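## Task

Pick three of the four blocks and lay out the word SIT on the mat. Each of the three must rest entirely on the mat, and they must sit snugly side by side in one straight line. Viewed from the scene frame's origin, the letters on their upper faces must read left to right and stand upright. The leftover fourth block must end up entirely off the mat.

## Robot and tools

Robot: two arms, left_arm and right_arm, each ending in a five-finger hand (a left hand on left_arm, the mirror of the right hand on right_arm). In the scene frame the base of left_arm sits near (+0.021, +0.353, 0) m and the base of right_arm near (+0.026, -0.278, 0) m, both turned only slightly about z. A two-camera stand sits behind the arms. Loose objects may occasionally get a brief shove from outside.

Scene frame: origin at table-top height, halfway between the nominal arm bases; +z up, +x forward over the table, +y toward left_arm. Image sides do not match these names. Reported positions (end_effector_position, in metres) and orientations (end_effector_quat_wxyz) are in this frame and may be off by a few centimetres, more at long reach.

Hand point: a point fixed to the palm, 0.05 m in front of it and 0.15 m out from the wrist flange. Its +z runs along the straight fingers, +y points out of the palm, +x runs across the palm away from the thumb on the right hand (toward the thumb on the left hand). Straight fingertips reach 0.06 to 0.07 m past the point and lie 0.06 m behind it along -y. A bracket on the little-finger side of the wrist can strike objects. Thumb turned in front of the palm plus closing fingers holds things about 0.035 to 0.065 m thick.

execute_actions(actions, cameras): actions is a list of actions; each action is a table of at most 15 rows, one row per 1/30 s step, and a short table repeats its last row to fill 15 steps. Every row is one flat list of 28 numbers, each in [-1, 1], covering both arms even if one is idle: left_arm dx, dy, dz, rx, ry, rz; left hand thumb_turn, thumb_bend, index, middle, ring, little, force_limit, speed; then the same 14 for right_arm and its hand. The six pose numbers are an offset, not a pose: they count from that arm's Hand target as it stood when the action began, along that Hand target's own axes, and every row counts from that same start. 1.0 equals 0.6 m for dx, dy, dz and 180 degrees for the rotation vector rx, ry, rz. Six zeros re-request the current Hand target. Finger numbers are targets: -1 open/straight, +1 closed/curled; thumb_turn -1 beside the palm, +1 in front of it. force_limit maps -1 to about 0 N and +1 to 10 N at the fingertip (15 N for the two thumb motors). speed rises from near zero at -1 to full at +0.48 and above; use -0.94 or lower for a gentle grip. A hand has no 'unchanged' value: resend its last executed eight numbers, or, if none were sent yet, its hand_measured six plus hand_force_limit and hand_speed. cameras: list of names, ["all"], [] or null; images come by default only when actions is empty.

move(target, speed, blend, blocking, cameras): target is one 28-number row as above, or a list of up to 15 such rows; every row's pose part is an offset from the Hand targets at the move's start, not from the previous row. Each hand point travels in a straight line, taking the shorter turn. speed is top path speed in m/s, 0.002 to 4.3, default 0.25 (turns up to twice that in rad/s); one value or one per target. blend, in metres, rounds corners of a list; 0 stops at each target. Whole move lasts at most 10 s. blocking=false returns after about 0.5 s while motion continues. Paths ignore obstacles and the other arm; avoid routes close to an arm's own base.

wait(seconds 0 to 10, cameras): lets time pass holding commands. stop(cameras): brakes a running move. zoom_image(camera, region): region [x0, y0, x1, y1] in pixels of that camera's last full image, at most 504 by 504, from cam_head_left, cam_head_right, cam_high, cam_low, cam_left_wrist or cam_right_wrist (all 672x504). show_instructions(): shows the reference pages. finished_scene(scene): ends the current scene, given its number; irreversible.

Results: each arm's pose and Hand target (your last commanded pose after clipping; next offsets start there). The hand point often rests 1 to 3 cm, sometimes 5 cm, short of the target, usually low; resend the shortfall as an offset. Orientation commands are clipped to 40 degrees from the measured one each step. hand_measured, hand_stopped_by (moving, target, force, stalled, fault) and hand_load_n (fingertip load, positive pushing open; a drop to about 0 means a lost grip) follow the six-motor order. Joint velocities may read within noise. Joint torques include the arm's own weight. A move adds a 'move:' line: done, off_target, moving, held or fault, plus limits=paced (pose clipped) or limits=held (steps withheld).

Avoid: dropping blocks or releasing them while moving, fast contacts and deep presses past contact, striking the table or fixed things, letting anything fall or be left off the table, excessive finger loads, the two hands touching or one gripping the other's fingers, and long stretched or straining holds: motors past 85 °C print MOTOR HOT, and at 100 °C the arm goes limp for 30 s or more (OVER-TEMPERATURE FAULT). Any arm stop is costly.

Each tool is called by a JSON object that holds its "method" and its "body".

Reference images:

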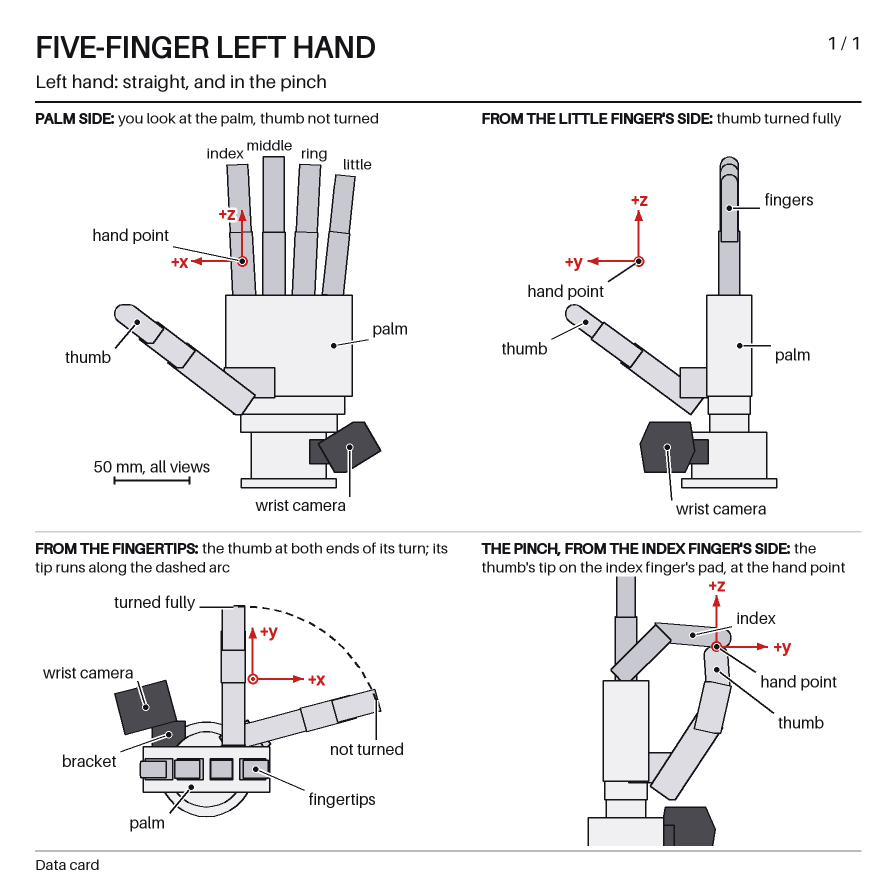

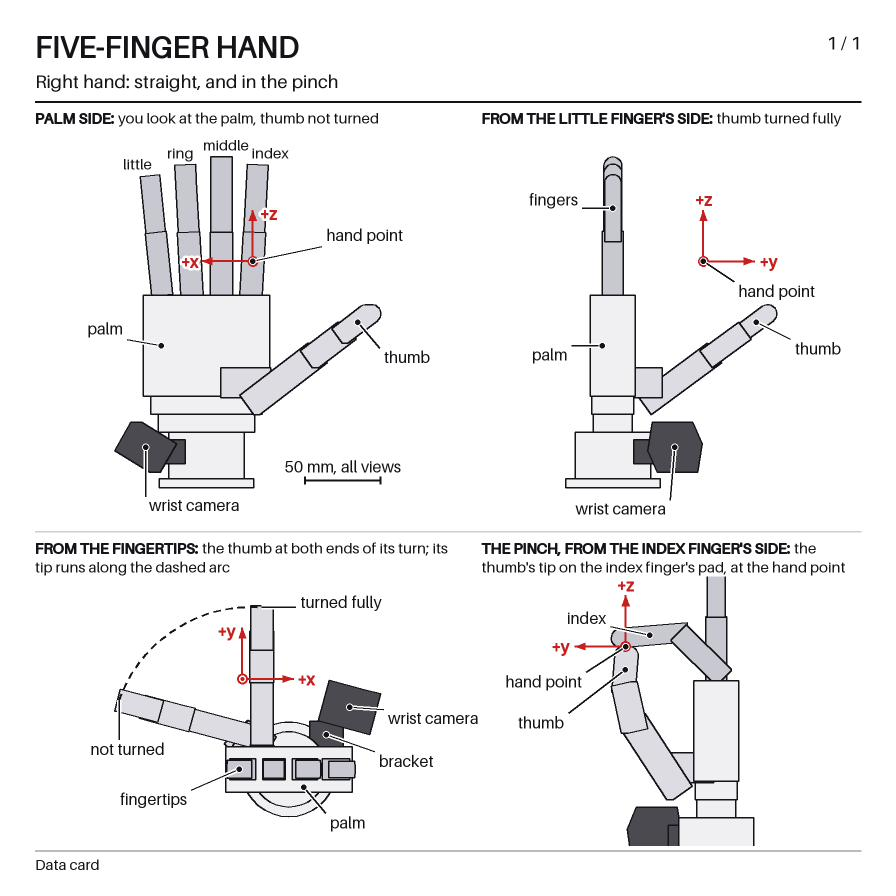

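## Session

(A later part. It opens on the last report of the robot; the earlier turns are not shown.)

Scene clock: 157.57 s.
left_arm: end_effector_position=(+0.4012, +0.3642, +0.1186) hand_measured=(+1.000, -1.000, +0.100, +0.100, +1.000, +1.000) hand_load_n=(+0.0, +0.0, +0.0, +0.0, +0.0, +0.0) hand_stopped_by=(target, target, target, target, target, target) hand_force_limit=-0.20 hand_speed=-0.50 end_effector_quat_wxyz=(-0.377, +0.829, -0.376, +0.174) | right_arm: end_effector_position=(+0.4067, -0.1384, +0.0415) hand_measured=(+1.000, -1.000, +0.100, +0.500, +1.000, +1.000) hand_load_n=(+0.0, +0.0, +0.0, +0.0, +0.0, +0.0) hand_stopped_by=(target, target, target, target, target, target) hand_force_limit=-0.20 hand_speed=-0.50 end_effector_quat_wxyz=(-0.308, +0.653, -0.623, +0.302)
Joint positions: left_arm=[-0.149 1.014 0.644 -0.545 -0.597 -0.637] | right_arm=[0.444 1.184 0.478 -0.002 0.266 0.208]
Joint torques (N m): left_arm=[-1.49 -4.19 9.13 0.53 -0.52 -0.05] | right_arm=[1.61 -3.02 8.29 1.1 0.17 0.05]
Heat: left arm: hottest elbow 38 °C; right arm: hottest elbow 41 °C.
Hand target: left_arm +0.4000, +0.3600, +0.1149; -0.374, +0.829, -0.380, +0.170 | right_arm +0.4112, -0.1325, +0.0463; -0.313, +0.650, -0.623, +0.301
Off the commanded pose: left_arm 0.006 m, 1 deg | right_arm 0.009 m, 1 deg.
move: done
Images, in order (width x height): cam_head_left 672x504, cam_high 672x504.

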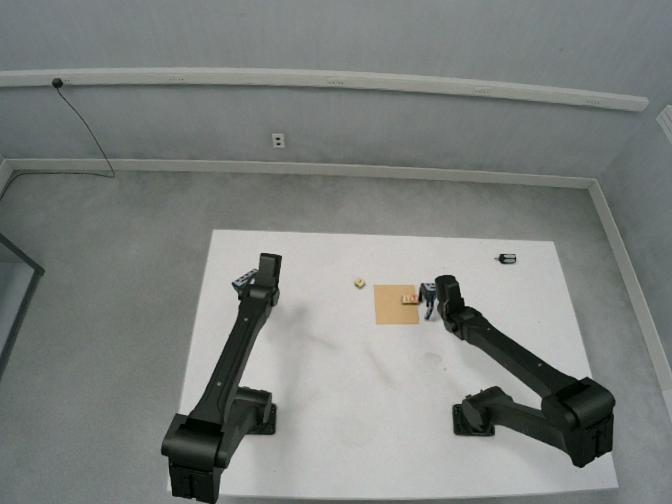

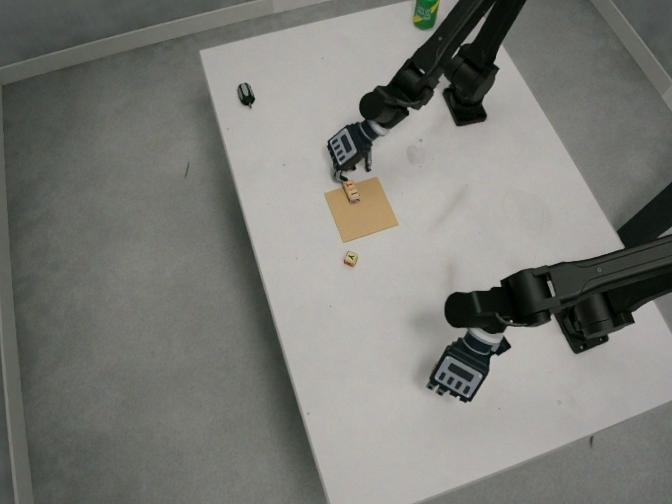

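{"method": "move", "body": {"target": [[0,0,0,0,0,0,1,-1,0.1,0.1,1,1,-0.2,-0.5,-0.0165,-0.0036,0.0045,0,0,0,1,-1,0.1,0.5,1,1,-0.2,-0.5]], "speed": 0.05, "cameras": ["cam_head_left","cam_high"]}}

{"method": "zoom_image", "body": {"camera": "cam_head_left", "region": [360, 270, 460, 345]}}

{"method": "zoom_image", "body": {"camera": "cam_high", "region": [310, 160, 410, 260]}}

Scene clock: 158.70 s.
left_arm: end_effector_position=(+0.4012, +0.3642, +0.1186) hand_measured=(+1.000, -1.000, +0.100, +0.100, +1.000, +1.000) hand_load_n=(+0.0, +0.0, +0.0, +0.0, +0.0, +0.0) hand_stopped_by=(target, target, target, target, target, target) hand_force_limit=-0.20 hand_speed=-0.50 end_effector_quat_wxyz=(-0.377, +0.829, -0.376, +0.174) | right_arm: end_effector_position=(+0.4038, -0.1327, +0.0367) hand_measured=(+1.000, -1.000, +0.100, +0.500, +1.000, +1.000) hand_load_n=(+0.0, +0.0, -1.0, +0.0, +0.5, +0.0) hand_stopped_by=(target, target, target, target, target, target) hand_force_limit=-0.20 hand_speed=-0.50 end_effector_quat_wxyz=(-0.303, +0.654, -0.624, +0.302)
Joint positions: left_arm=[-0.149 1.014 0.644 -0.545 -0.597 -0.637] | right_arm=[0.469 1.199 0.478 -0.002 0.289 0.225]
Joint torques (N m): left_arm=[-1.49 -4.19 9.13 0.51 -0.52 -0.06] | right_arm=[1.55 -2.55 9.39 0.69 0.05 0.11]
Heat: left arm: hottest elbow 38 °C; right arm: hottest elbow 41 °C.
Hand target: left_arm +0.4000, +0.3600, +0.1149; -0.374, +0.829, -0.380, +0.170 | right_arm +0.4143, -0.1226, +0.0461; -0.313, +0.650, -0.623, +0.301
Off the commanded pose: left_arm 0.006 m, 1 deg | right_arm 0.018 m, 1 deg.
move: off_target (right_arm)
Images, in order (width x height): cam_head_left 672x504, cam_high 672x504.

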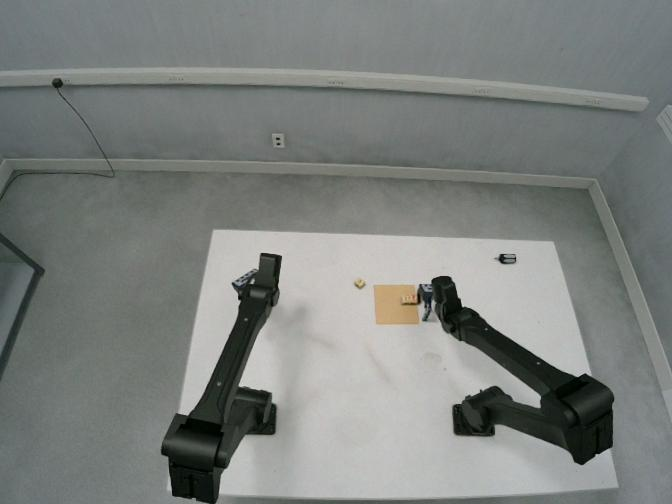

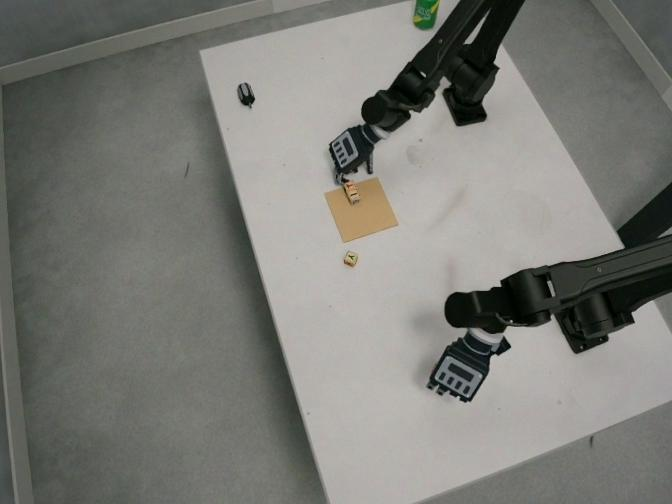

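Scaled by 5.040.

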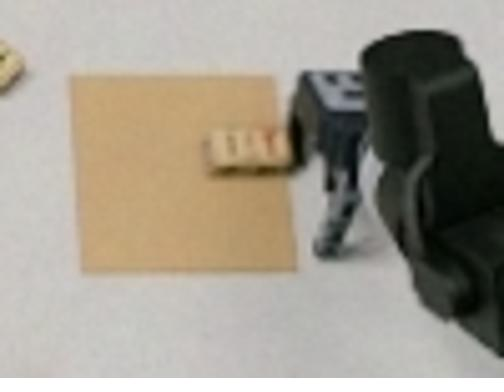

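Scaled by 5.040.

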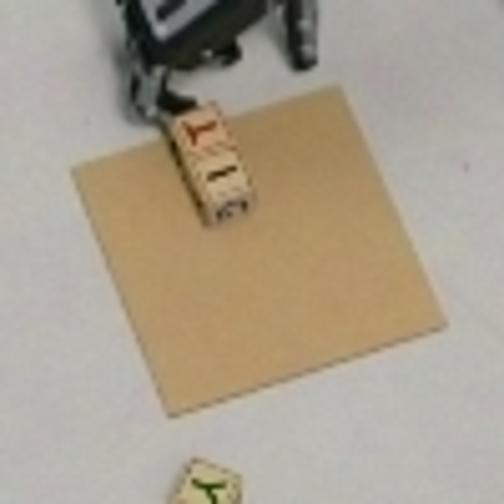

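{"method": "move", "body": {"target": [[0,0,0,0,0,0,1,-1,0.1,0.1,1,1,-0.2,-0.5,-0.01,-0.0114,-0.0044,0,0,0,1,-1,0.1,0.5,1,1,-0.2,-0.5]], "speed": 0.05, "cameras": ["cam_head_left","cam_high"]}}

{"method": "zoom_image", "body": {"camera": "cam_head_left", "region": [360, 270, 460, 345]}}

{"method": "zoom_image", "body": {"camera": "cam_high", "region": [310, 160, 410, 260]}}

Scene clock: 160.30 s.
left_arm: end_effector_position=(+0.4012, +0.3642, +0.1186) hand_measured=(+1.000, -1.000, +0.100, +0.100, +1.000, +1.000) hand_load_n=(+0.0, +0.0, +0.0, +0.0, +0.0, +0.0) hand_stopped_by=(target, target, target, target, target, target) hand_force_limit=-0.20 hand_speed=-0.50 end_effector_quat_wxyz=(-0.377, +0.829, -0.376, +0.174) | right_arm: end_effector_position=(+0.4012, -0.1290, +0.0366) hand_measured=(+1.000, -1.000, +0.100, +0.500, +1.000, +1.000) hand_load_n=(+0.0, +0.0, +0.0, +0.0, +0.0, +0.0) hand_stopped_by=(target, target, target, target, target, target) hand_force_limit=-0.20 hand_speed=-0.50 end_effector_quat_wxyz=(-0.299, +0.655, -0.625, +0.300)
Joint positions: left_arm=[-0.149 1.014 0.644 -0.545 -0.597 -0.637] | right_arm=[0.484 1.199 0.484 -0.021 0.302 0.237]
Joint torques (N m): left_arm=[-1.55 -4.25 9.16 0.51 -0.53 -0.05] | right_arm=[1.79 -2.14 10.47 0.61 0.05 0.16]
Heat: left arm: hottest elbow 37 °C; right arm: hottest elbow 41 °C.
Hand target: left_arm +0.4000, +0.3600, +0.1149; -0.374, +0.829, -0.380, +0.170 | right_arm +0.4161, -0.1165, +0.0530; -0.313, +0.650, -0.623, +0.301
Off the commanded pose: left_arm 0.006 m, 1 deg | right_arm 0.026 m, 2 deg.
move: off_target (right_arm)
Images, in order (width x height): cam_head_left 672x504, cam_high 672x504.

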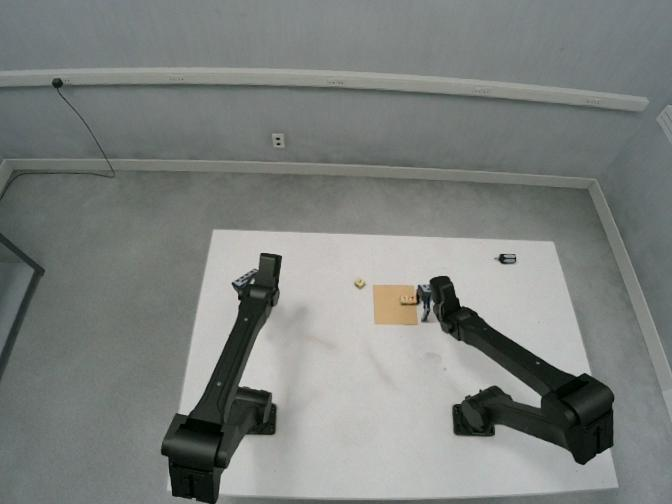

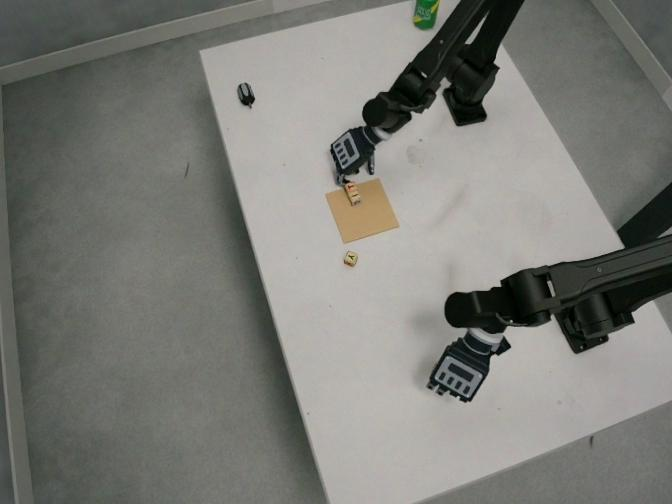

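Scaled by 5.040.

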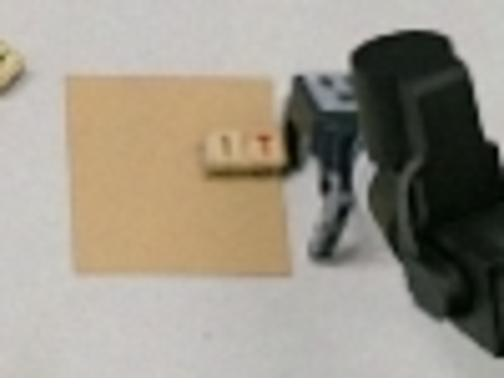

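Scaled by 5.040.

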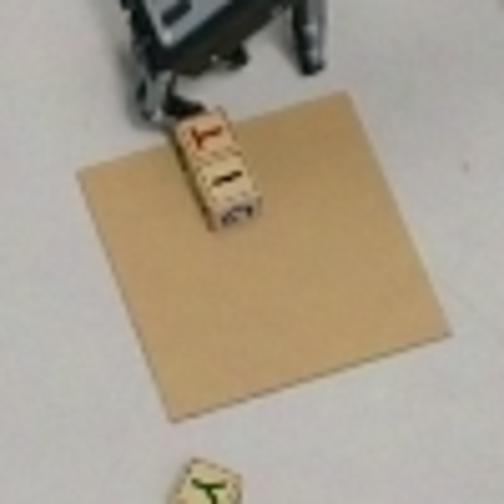

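{"method": "move", "body": {"target": [[0,0,0,0,0,0,1,-1,0.1,0.1,1,1,-0.2,-0.5,0.0508,-0.0165,-0.0112,0,0,0,1,-1,0.1,0.5,1,1,-0.2,-0.5]], "speed": 0.08}}

Scene clock: 161.77 s.
left_arm: end_effector_position=(+0.4012, +0.3642, +0.1186) hand_measured=(+1.000, -1.000, +0.100, +0.100, +1.000, +1.000) hand_load_n=(+0.0, +0.0, +0.0, +0.0, +0.0, +0.0) hand_stopped_by=(target, target, target, target, target, target) hand_force_limit=-0.20 hand_speed=-0.50 end_effector_quat_wxyz=(-0.377, +0.829, -0.376, +0.174) | right_arm: end_effector_position=(+0.4021, -0.1487, +0.0447) hand_measured=(+1.000, -1.000, +0.100, +0.500, +1.000, +1.000) hand_load_n=(+0.5, +0.0, +0.5, +0.0, +0.0, +0.0) hand_stopped_by=(target, target, target, target, target, target) hand_force_limit=-0.20 hand_speed=-0.50 end_effector_quat_wxyz=(-0.300, +0.656, -0.628, +0.292)
Joint positions: left_arm=[-0.149 1.014 0.644 -0.545 -0.597 -0.637] | right_arm=[0.408 1.157 0.484 -0.058 0.231 0.195]
Joint torques (N m): left_arm=[-1.49 -4.19 9.13 0.51 -0.52 -0.05] | right_arm=[-0.15 -4.01 10.14 0.7 -0.02 -0.09]
Heat: left arm: hottest elbow 37 °C; right arm: hottest elbow 41 °C.
Hand target: left_arm +0.4000, +0.3600, +0.1149; -0.374, +0.829, -0.380, +0.170 | right_arm +0.4183, -0.1470, +0.0651; -0.313, +0.650, -0.623, +0.302
Off the commanded pose: left_arm 0.006 m, 1 deg | right_arm 0.026 m, 2 deg.
move: off_target (right_arm)

{"method": "move", "body": {"target": [[0,0,0,0,0,0,1,-1,0.1,0.1,1,1,-0.2,-0.5,0,-0.0302,-0.0155,0,0,0,1,-1,0.1,0.5,1,1,-0.2,-0.5],[0,0,0,0,0,0,1,-1,0.1,0.1,1,1,-0.2,-0.5,0.005,0.0223,0.0147,0,0,0,1,-1,0.1,0.5,1,1,-0.2,-0.5]], "speed": 0.08, "cameras": ["cam_head_left","cam_high"]}}

{"method": "zoom_image", "body": {"camera": "cam_head_left", "region": [360, 270, 460, 345]}}

{"method": "zoom_image", "body": {"camera": "cam_high", "region": [310, 160, 410, 260]}}

Scene clock: 164.00 s.
left_arm: end_effector_position=(+0.4012, +0.3642, +0.1186) hand_measured=(+1.000, -1.000, +0.100, +0.100, +1.000, +1.000) hand_load_n=(+0.0, +0.0, +0.0, +0.0, +0.0, +0.0) hand_stopped_by=(target, target, target, target, target, target) hand_force_limit=-0.20 hand_speed=-0.50 end_effector_quat_wxyz=(-0.377, +0.829, -0.376, +0.174) | right_arm: end_effector_position=(+0.4118, -0.1476, +0.0481) hand_measured=(+1.000, -1.000, +0.100, +0.500, +1.000, +1.000) hand_load_n=(+0.0, +0.0, +0.0, +0.0, +0.0, +0.0) hand_stopped_by=(target, target, target, target, target, target) hand_force_limit=-0.20 hand_speed=-0.50 end_effector_quat_wxyz=(-0.309, +0.652, -0.626, +0.296)
Joint positions: left_arm=[-0.149 1.014 0.644 -0.545 -0.597 -0.637] | right_arm=[0.4 1.173 0.493 -0.027 0.225 0.189]
Joint torques (N m): left_arm=[-1.49 -4.25 9.13 0.5 -0.52 -0.06] | right_arm=[0.62 -2.61 7.61 1.89 -0.01 -0.08]
Heat: left arm: hottest elbow 37 °C; right arm: hottest elbow 41 °C.
Hand target: left_arm +0.4000, +0.3600, +0.1149; -0.374, +0.829, -0.380, +0.170 | right_arm +0.4170, -0.1500, +0.0492; -0.313, +0.650, -0.623, +0.302
Off the commanded pose: left_arm 0.006 m, 1 deg | right_arm 0.006 m, 1 deg.
move: done
Images, in order (width x height): cam_head_left 672x504, cam_high 672x504.

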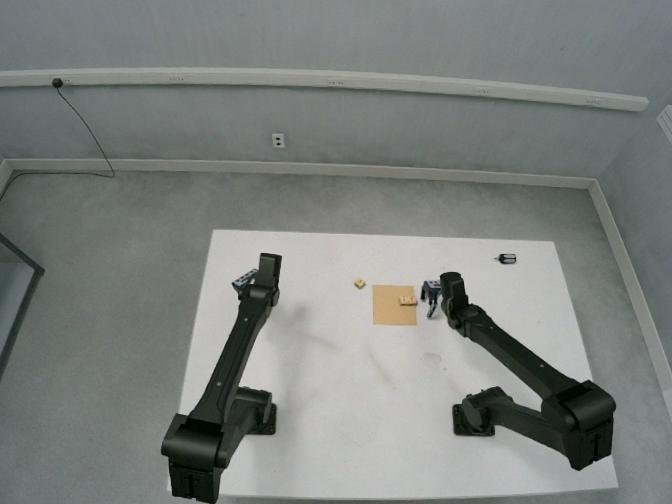

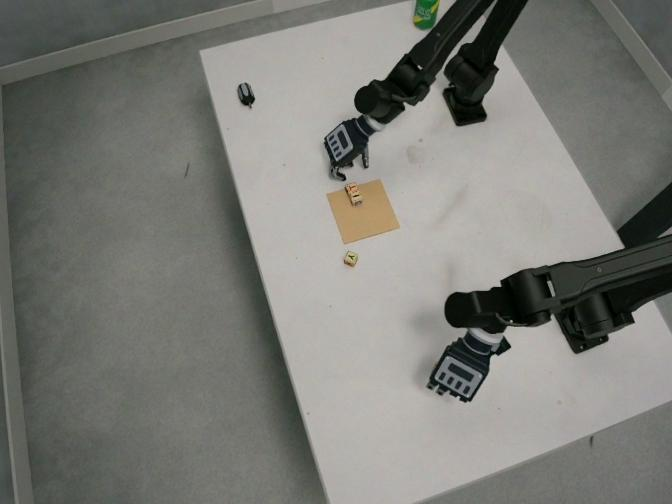

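Scaled by 5.040.

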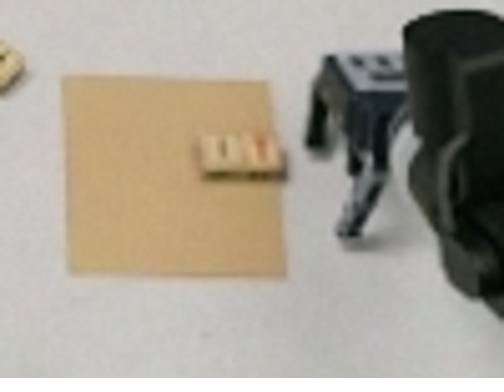

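Scaled by 5.040.

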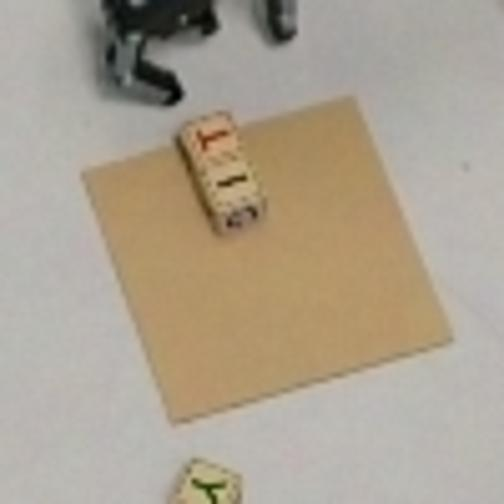

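{"method": "move", "body": {"target": [[0,0,0,0,0,0,1,-1,0.1,0.1,1,1,-0.2,-0.5,-0.0303,0.0032,-0.0067,0,0,0,1,-1,0.1,0.5,1,1,-0.2,-0.5]], "speed": 0.05, "cameras": ["cam_head_left","cam_high"]}}

{"method": "zoom_image", "body": {"camera": "cam_head_left", "region": [370, 275, 440, 335]}}

{"method": "zoom_image", "body": {"camera": "cam_high", "region": [320, 160, 400, 240]}}

Scene clock: 165.77 s.
left_arm: end_effector_position=(+0.4012, +0.3642, +0.1186) hand_measured=(+1.000, -1.000, +0.100, +0.100, +1.000, +1.000) hand_load_n=(+0.0, +0.0, +0.0, +0.0, +0.0, +0.0) hand_stopped_by=(target, target, target, target, target, target) hand_force_limit=-0.20 hand_speed=-0.50 end_effector_quat_wxyz=(-0.377, +0.829, -0.376, +0.174) | right_arm: end_effector_position=(+0.4088, -0.1373, +0.0485) hand_measured=(+1.000, -1.000, +0.100, +0.500, +1.000, +1.000) hand_load_n=(+0.0, +0.0, +0.0, +0.0, +0.0, +0.0) hand_stopped_by=(target, target, target, target, target, target) hand_force_limit=-0.20 hand_speed=-0.50 end_effector_quat_wxyz=(-0.308, +0.652, -0.623, +0.302)
Joint positions: left_arm=[-0.149 1.014 0.644 -0.545 -0.597 -0.637] | right_arm=[0.445 1.173 0.493 -0.027 0.267 0.209]
Joint torques (N m): left_arm=[-1.61 -4.25 9.11 0.54 -0.52 -0.06] | right_arm=[0.91 -1.9 8.16 1.24 0.18 0.13]
Heat: left arm: hottest elbow 37 °C; right arm: hottest elbow 41 °C.
Hand target: left_arm +0.4000, +0.3600, +0.1149; -0.374, +0.829, -0.380, +0.170 | right_arm +0.4120, -0.1320, +0.0501; -0.313, +0.650, -0.624, +0.302
Off the commanded pose: left_arm 0.006 m, 1 deg | right_arm 0.006 m, 1 deg.
move: done
Images, in order (width x height): cam_head_left 672x504, cam_high 672x504.

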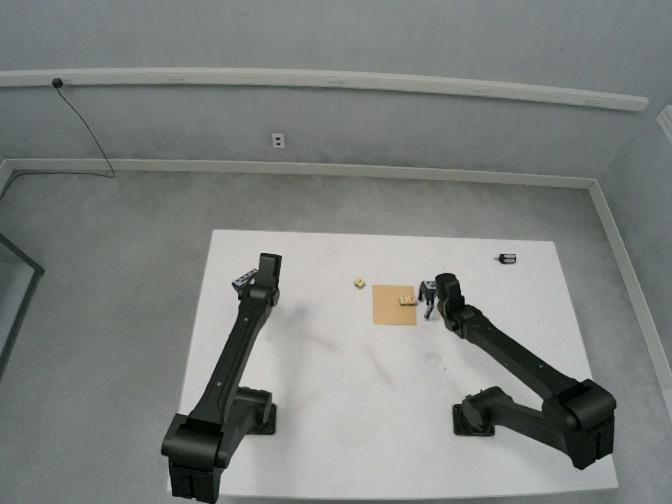

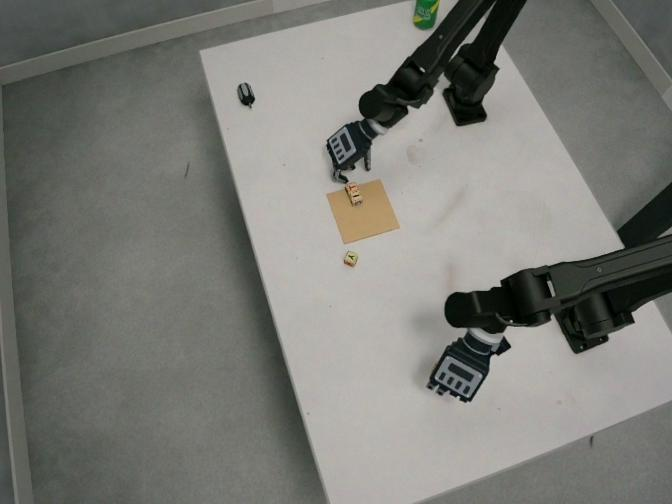

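Scaled by 7.200.

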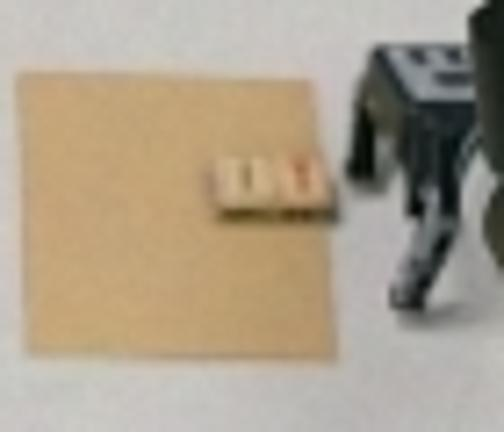

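Scaled by 6.300.

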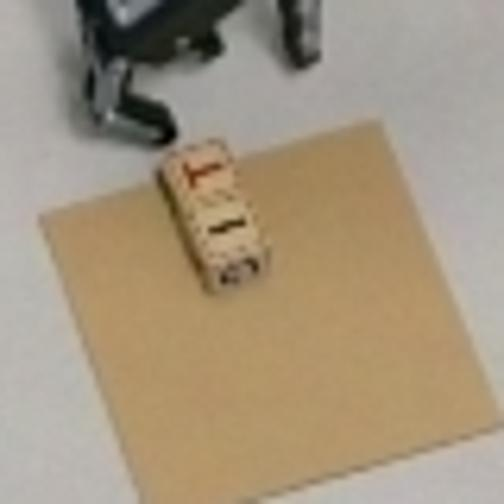

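{"method": "move", "body": {"target": [[0,0,0,0,0,0,1,-1,0.1,0.1,1,1,-0.2,-0.5,-0.0169,0.0038,-0.0047,0,0,0,1,-1,0.1,0.5,1,1,-0.2,-0.5]], "speed": 0.05, "cameras": ["cam_head_left","cam_high"]}}

{"method": "zoom_image", "body": {"camera": "cam_head_left", "region": [370, 275, 440, 335]}}

{"method": "zoom_image", "body": {"camera": "cam_high", "region": [320, 160, 400, 240]}}

Scene clock: 167.23 s.
left_arm: end_effector_position=(+0.4012, +0.3642, +0.1186) hand_measured=(+1.000, -1.000, +0.100, +0.100, +1.000, +1.000) hand_load_n=(+0.0, +0.0, +0.0, +0.0, +0.0, +0.0) hand_stopped_by=(target, target, target, target, target, target) hand_force_limit=-0.20 hand_speed=-0.50 end_effector_quat_wxyz=(-0.377, +0.829, -0.376, +0.174) | right_arm: end_effector_position=(+0.4058, -0.1272, +0.0490) hand_measured=(+1.000, -1.000, +0.100, +0.500, +1.000, +1.000) hand_load_n=(+0.0, +0.0, +0.0, +0.0, +0.5, +0.0) hand_stopped_by=(target, target, target, target, target, target) hand_force_limit=-0.20 hand_speed=-0.50 end_effector_quat_wxyz=(-0.311, +0.651, -0.622, +0.304)
Joint positions: left_arm=[-0.149 1.014 0.644 -0.545 -0.597 -0.637] | right_arm=[0.481 1.174 0.493 -0.027 0.295 0.233]
Joint torques (N m): left_arm=[-1.49 -4.19 9.11 0.53 -0.52 -0.06] | right_arm=[0.5 -2.14 8.08 0.99 0.24 0.11]
Heat: left arm: hottest elbow 37 °C; right arm: hottest elbow 41 °C.
Hand target: left_arm +0.4000, +0.3600, +0.1149; -0.374, +0.829, -0.380, +0.170 | right_arm +0.4080, -0.1221, +0.0501; -0.313, +0.650, -0.623, +0.302
Off the commanded pose: left_arm 0.006 m, 1 deg | right_arm 0.006 m, 0 deg.
move: done
Images, in order (width x height): cam_head_left 672x504, cam_high 672x504.

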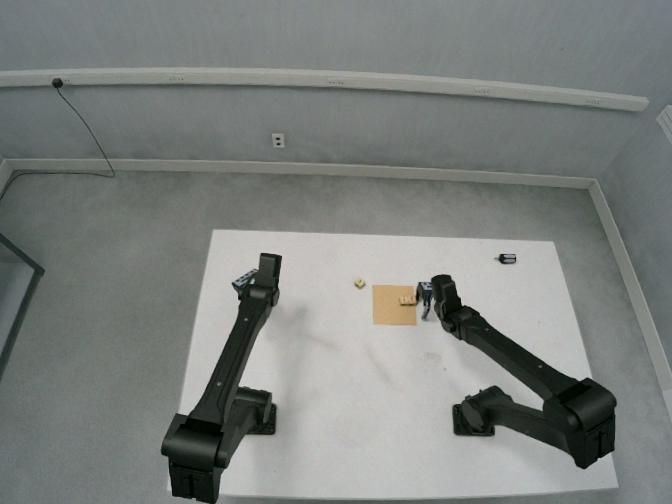

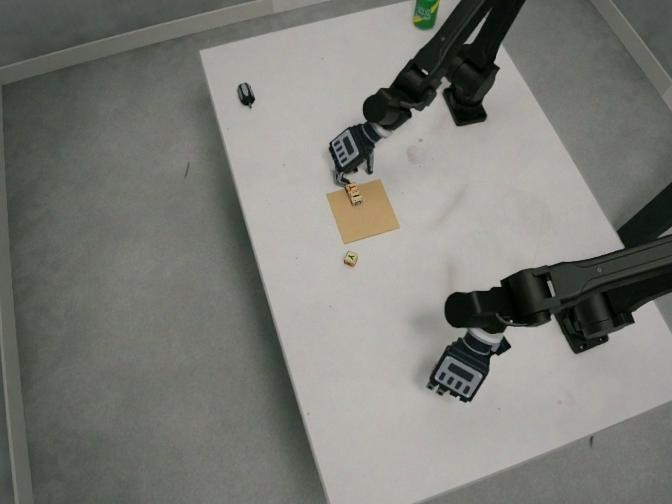

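Scaled by 7.200.

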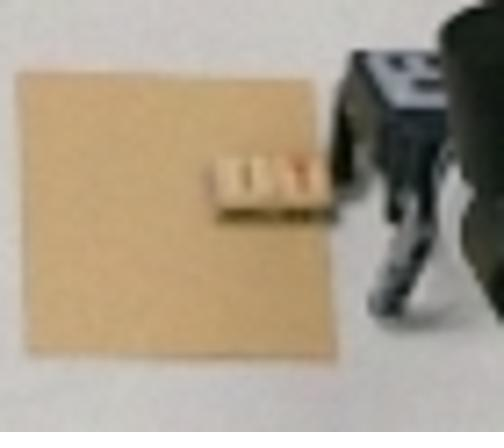

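Scaled by 6.300.

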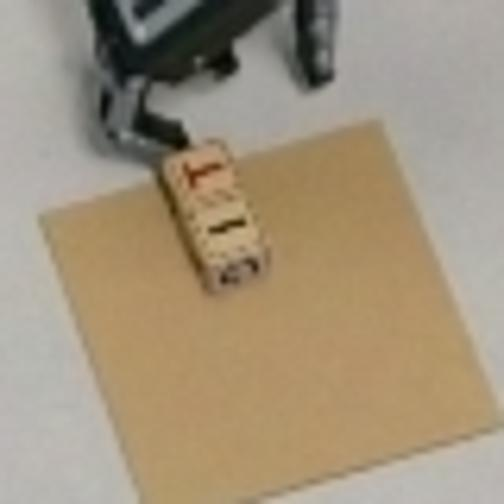

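{"method": "move", "body": {"target": [[0,0,0,0,0,0,1,-1,0.1,0.1,1,1,-0.2,-0.5,-0.0133,-0.0013,0.0014,0,0,0,1,-1,0.1,0.5,1,1,-0.2,-0.5]], "speed": 0.05, "cameras": ["cam_head_left","cam_high"]}}

{"method": "zoom_image", "body": {"camera": "cam_head_left", "region": [370, 275, 440, 335]}}

{"method": "zoom_image", "body": {"camera": "cam_high", "region": [320, 160, 400, 240]}}

Scene clock: 168.27 s.
left_arm: end_effector_position=(+0.4012, +0.3642, +0.1186) hand_measured=(+1.000, -1.000, +0.100, +0.100, +1.000, +1.000) hand_load_n=(+0.0, +0.0, +0.0, +0.0, +0.0, +0.0) hand_stopped_by=(target, target, target, target, target, target) hand_force_limit=-0.20 hand_speed=-0.50 end_effector_quat_wxyz=(-0.377, +0.829, -0.376, +0.174) | right_arm: end_effector_position=(+0.4029, -0.1213, +0.0448) hand_measured=(+1.000, -1.000, +0.100, +0.500, +1.000, +1.000) hand_load_n=(+0.0, +0.0, +0.0, +0.0, +0.0, +0.0) hand_stopped_by=(target, target, target, target, target, target) hand_force_limit=-0.20 hand_speed=-0.50 end_effector_quat_wxyz=(-0.308, +0.653, -0.623, +0.303)
Joint positions: left_arm=[-0.149 1.014 0.644 -0.545 -0.597 -0.637] | right_arm=[0.504 1.186 0.493 -0.027 0.313 0.248]
Joint torques (N m): left_arm=[-1.49 -4.19 9.13 0.51 -0.52 -0.06] | right_arm=[1.26 -2.43 8.7 0.83 0.19 0.08]
Heat: left arm: hottest elbow 37 °C; right arm: hottest elbow 41 °C.
Hand target: left_arm +0.4000, +0.3600, +0.1149; -0.374, +0.829, -0.380, +0.170 | right_arm +0.4087, -0.1139, +0.0503; -0.313, +0.650, -0.623, +0.301
Off the commanded pose: left_arm 0.006 m, 1 deg | right_arm 0.011 m, 1 deg.
move: off_target (right_arm)
Images, in order (width x height): cam_head_left 672x504, cam_high 672x504.

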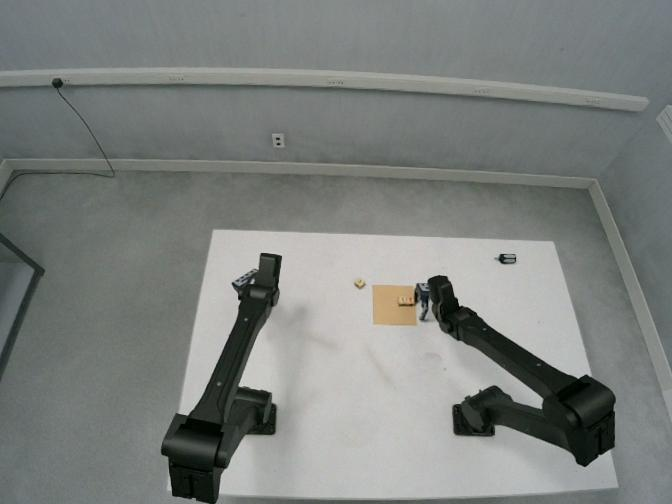

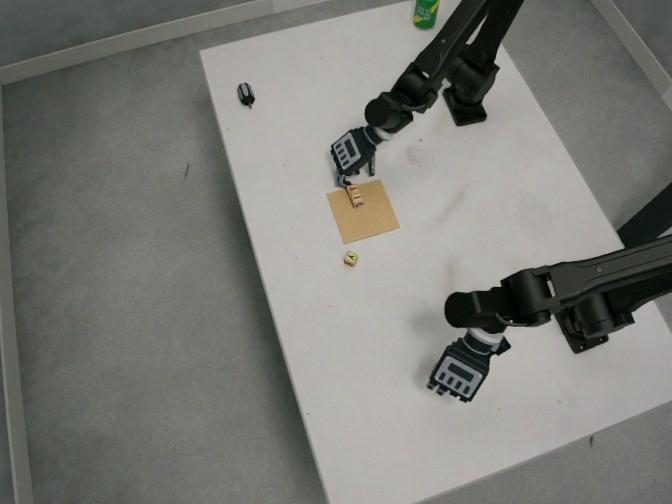

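Scaled by 7.200.

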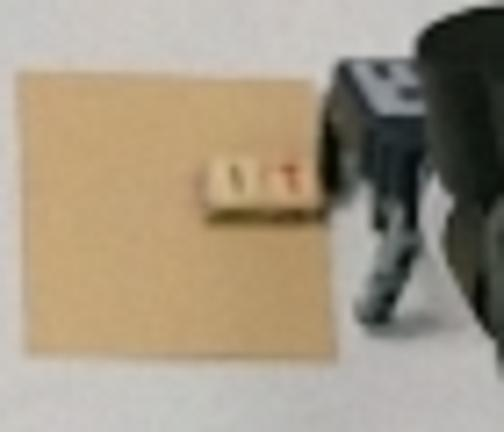

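Scaled by 6.300.

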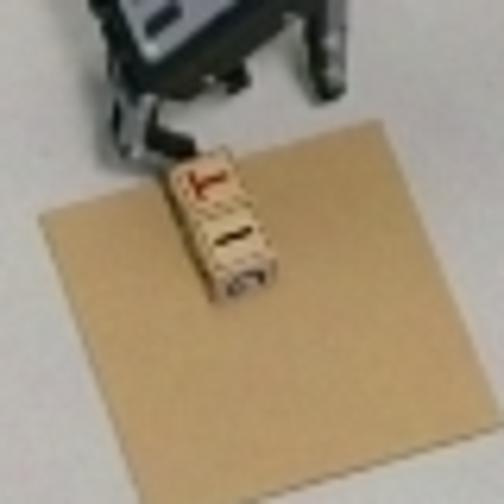

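{"method": "move", "body": {"target": [[0,0,0,0,0,0,1,-1,0.1,0.1,1,1,-0.2,-0.5,-0.0133,-0.0085,-0.0025,0,0,0,1,-1,0.1,0.5,1,1,-0.2,-0.5]], "speed": 0.05, "cameras": ["cam_head_left","cam_high"]}}

{"method": "zoom_image", "body": {"camera": "cam_head_left", "region": [370, 275, 440, 335]}}

{"method": "zoom_image", "body": {"camera": "cam_high", "region": [320, 160, 400, 240]}}

Scene clock: 169.33 s.
left_arm: end_effector_position=(+0.4012, +0.3642, +0.1186) hand_measured=(+1.000, -1.000, +0.100, +0.100, +1.000, +1.000) hand_load_n=(+0.0, +0.0, +0.0, +0.0, +0.0, +0.5) hand_stopped_by=(target, target, target, target, target, target) hand_force_limit=-0.20 hand_speed=-0.50 end_effector_quat_wxyz=(-0.377, +0.829, -0.376, +0.174) | right_arm: end_effector_position=(+0.3978, -0.1169, +0.0420) hand_measured=(+1.000, -1.000, +0.100, +0.500, +1.000, +1.000) hand_load_n=(+0.0, +0.0, +0.0, +0.0, +0.0, +0.0) hand_stopped_by=(target, target, target, target, target, target) hand_force_limit=-0.20 hand_speed=-0.50 end_effector_quat_wxyz=(-0.302, +0.655, -0.624, +0.301)
Joint positions: left_arm=[-0.149 1.014 0.644 -0.545 -0.597 -0.637] | right_arm=[0.526 1.188 0.493 -0.042 0.329 0.264]
Joint torques (N m): left_arm=[-1.55 -4.19 9.13 0.51 -0.52 -0.06] | right_arm=[1.73 -2.37 10.13 0.46 0.17 0.11]
Heat: left arm: hottest elbow 37 °C; right arm: hottest elbow 41 °C.
Hand target: left_arm +0.4000, +0.3600, +0.1149; -0.374, +0.829, -0.380, +0.170 | right_arm +0.4104, -0.1059, +0.0551; -0.313, +0.650, -0.623, +0.301
Off the commanded pose: left_arm 0.006 m, 1 deg | right_arm 0.021 m, 1 deg.
move: off_target (right_arm)
Images, in order (width x height): cam_head_left 672x504, cam_high 672x504.

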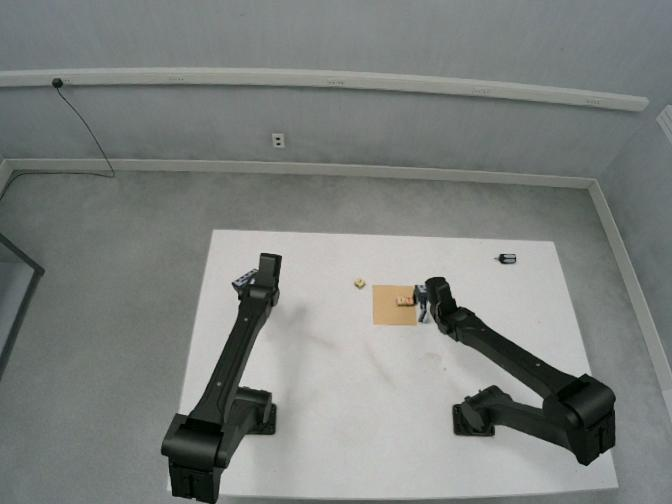

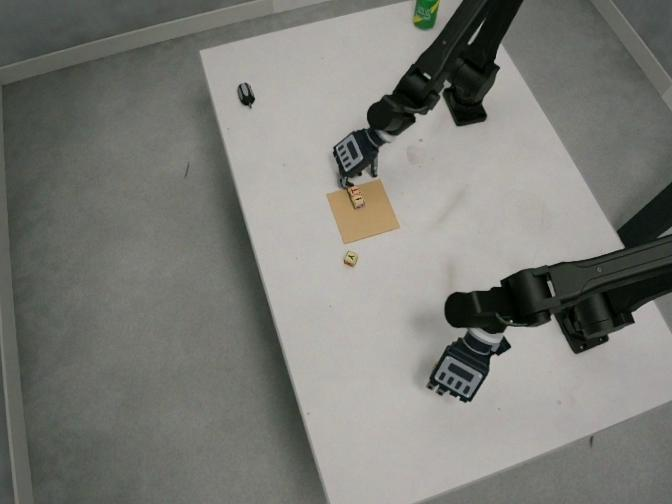

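Scaled by 7.200.

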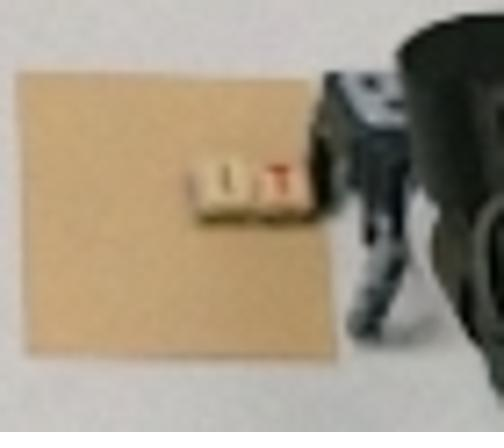

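Scaled by 6.300.

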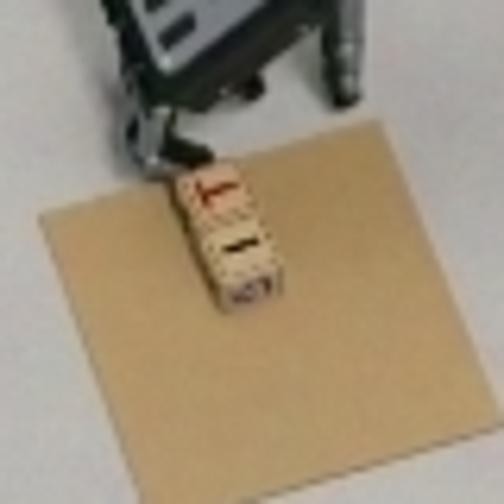

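{"method": "move", "body": {"target": [[0,0,0,0,0,0,1,-1,0.1,0.1,1,1,-0.2,-0.5,0.0583,-0.0118,-0.0118,0,0,0,1,-1,0.1,0.5,1,1,-0.2,-0.5],[0,0,0,0,0,0,1,-1,0.1,0.1,1,1,-0.2,-0.5,0.3,-0.1495,-0.1322,0,0,0,1,-1,0.1,0.5,1,1,-0.2,-0.5]], "speed": [0.1,0.25], "blend": [0.01,0], "cameras": ["cam_left_wrist","cam_head_left","cam_high"]}}

{"method": "zoom_image", "body": {"camera": "cam_head_left", "region": [370, 275, 440, 335]}}

{"method": "zoom_image", "body": {"camera": "cam_high", "region": [320, 160, 400, 240]}}

{"method": "zoom_image", "body": {"camera": "cam_left_wrist", "region": [60, 240, 240, 420]}}

Scene clock: 171.77 s.
left_arm: end_effector_position=(+0.4012, +0.3642, +0.1186) hand_measured=(+1.000, -1.000, +0.100, +0.100, +1.000, +1.000) hand_load_n=(+0.0, +0.0, +0.0, +0.0, +0.0, +0.0) hand_stopped_by=(target, target, target, target, target, target) hand_force_limit=-0.20 hand_speed=-0.50 end_effector_quat_wxyz=(-0.377, +0.829, -0.376, +0.174) | right_arm: end_effector_position=(+0.3940, -0.2795, +0.1451) hand_measured=(+1.000, -1.000, +0.100, +0.500, +1.000, +1.000) hand_load_n=(+0.0, +0.0, +0.0, +0.0, +0.5, +0.0) hand_stopped_by=(target, target, target, target, target, target) hand_force_limit=-0.20 hand_speed=-0.50 end_effector_quat_wxyz=(-0.302, +0.655, -0.633, +0.281)
Joint positions: left_arm=[-0.149 1.014 0.644 -0.545 -0.597 -0.637] | right_arm=[-0.079 0.91 0.634 -0.453 -0.149 -0.112]
Joint torques (N m): left_arm=[-1.49 -4.19 9.13 0.5 -0.52 -0.06] | right_arm=[-0.03 -0.5 13.35 0.62 -0.24 -0.1]
Heat: left arm: hottest elbow 37 °C; right arm: hottest elbow 41 °C.
Hand target: left_arm +0.4000, +0.3600, +0.1149; -0.374, +0.829, -0.380, +0.170 | right_arm +0.4114, -0.2858, +0.1749; -0.313, +0.650, -0.623, +0.301
Off the commanded pose: left_arm 0.006 m, 1 deg | right_arm 0.035 m, 3 deg.
move: off_target (right_arm)
Images, in order (width x height): cam_head_left 672x504, cam_high 672x504, cam_left_wrist 672x504.

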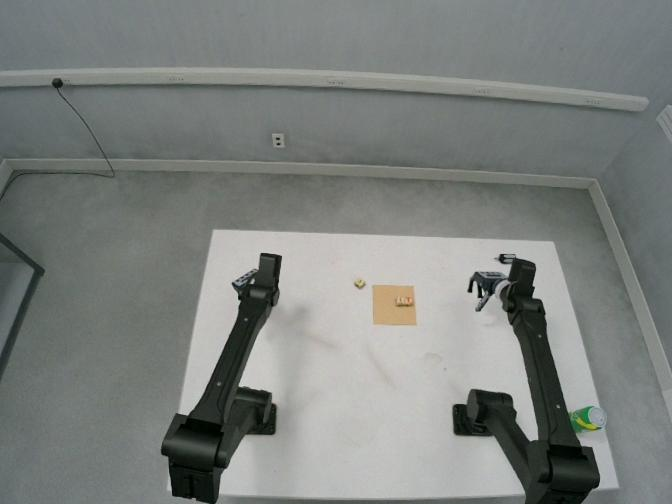

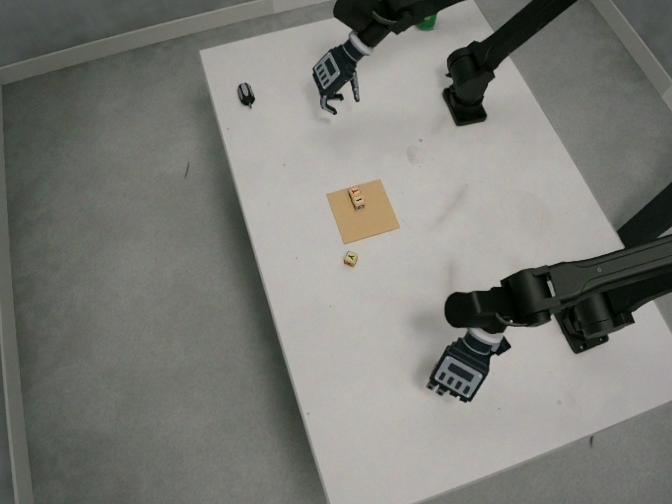

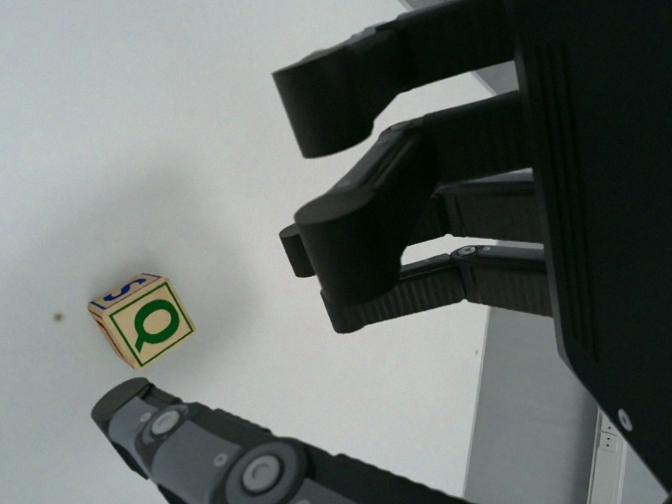

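Scaled by 7.200.

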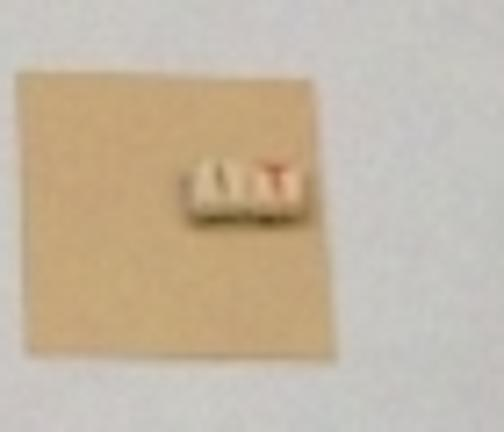

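Scaled by 6.300.

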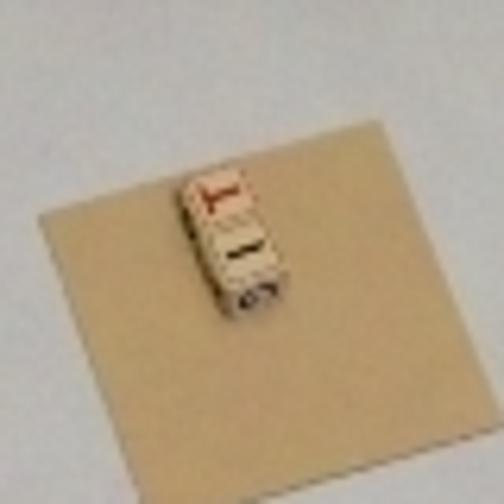

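Scaled by 2.800.

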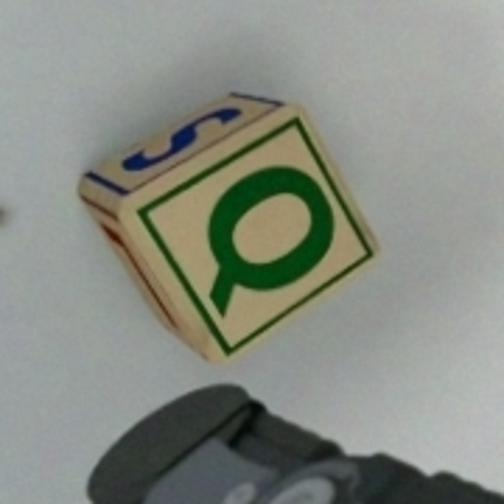

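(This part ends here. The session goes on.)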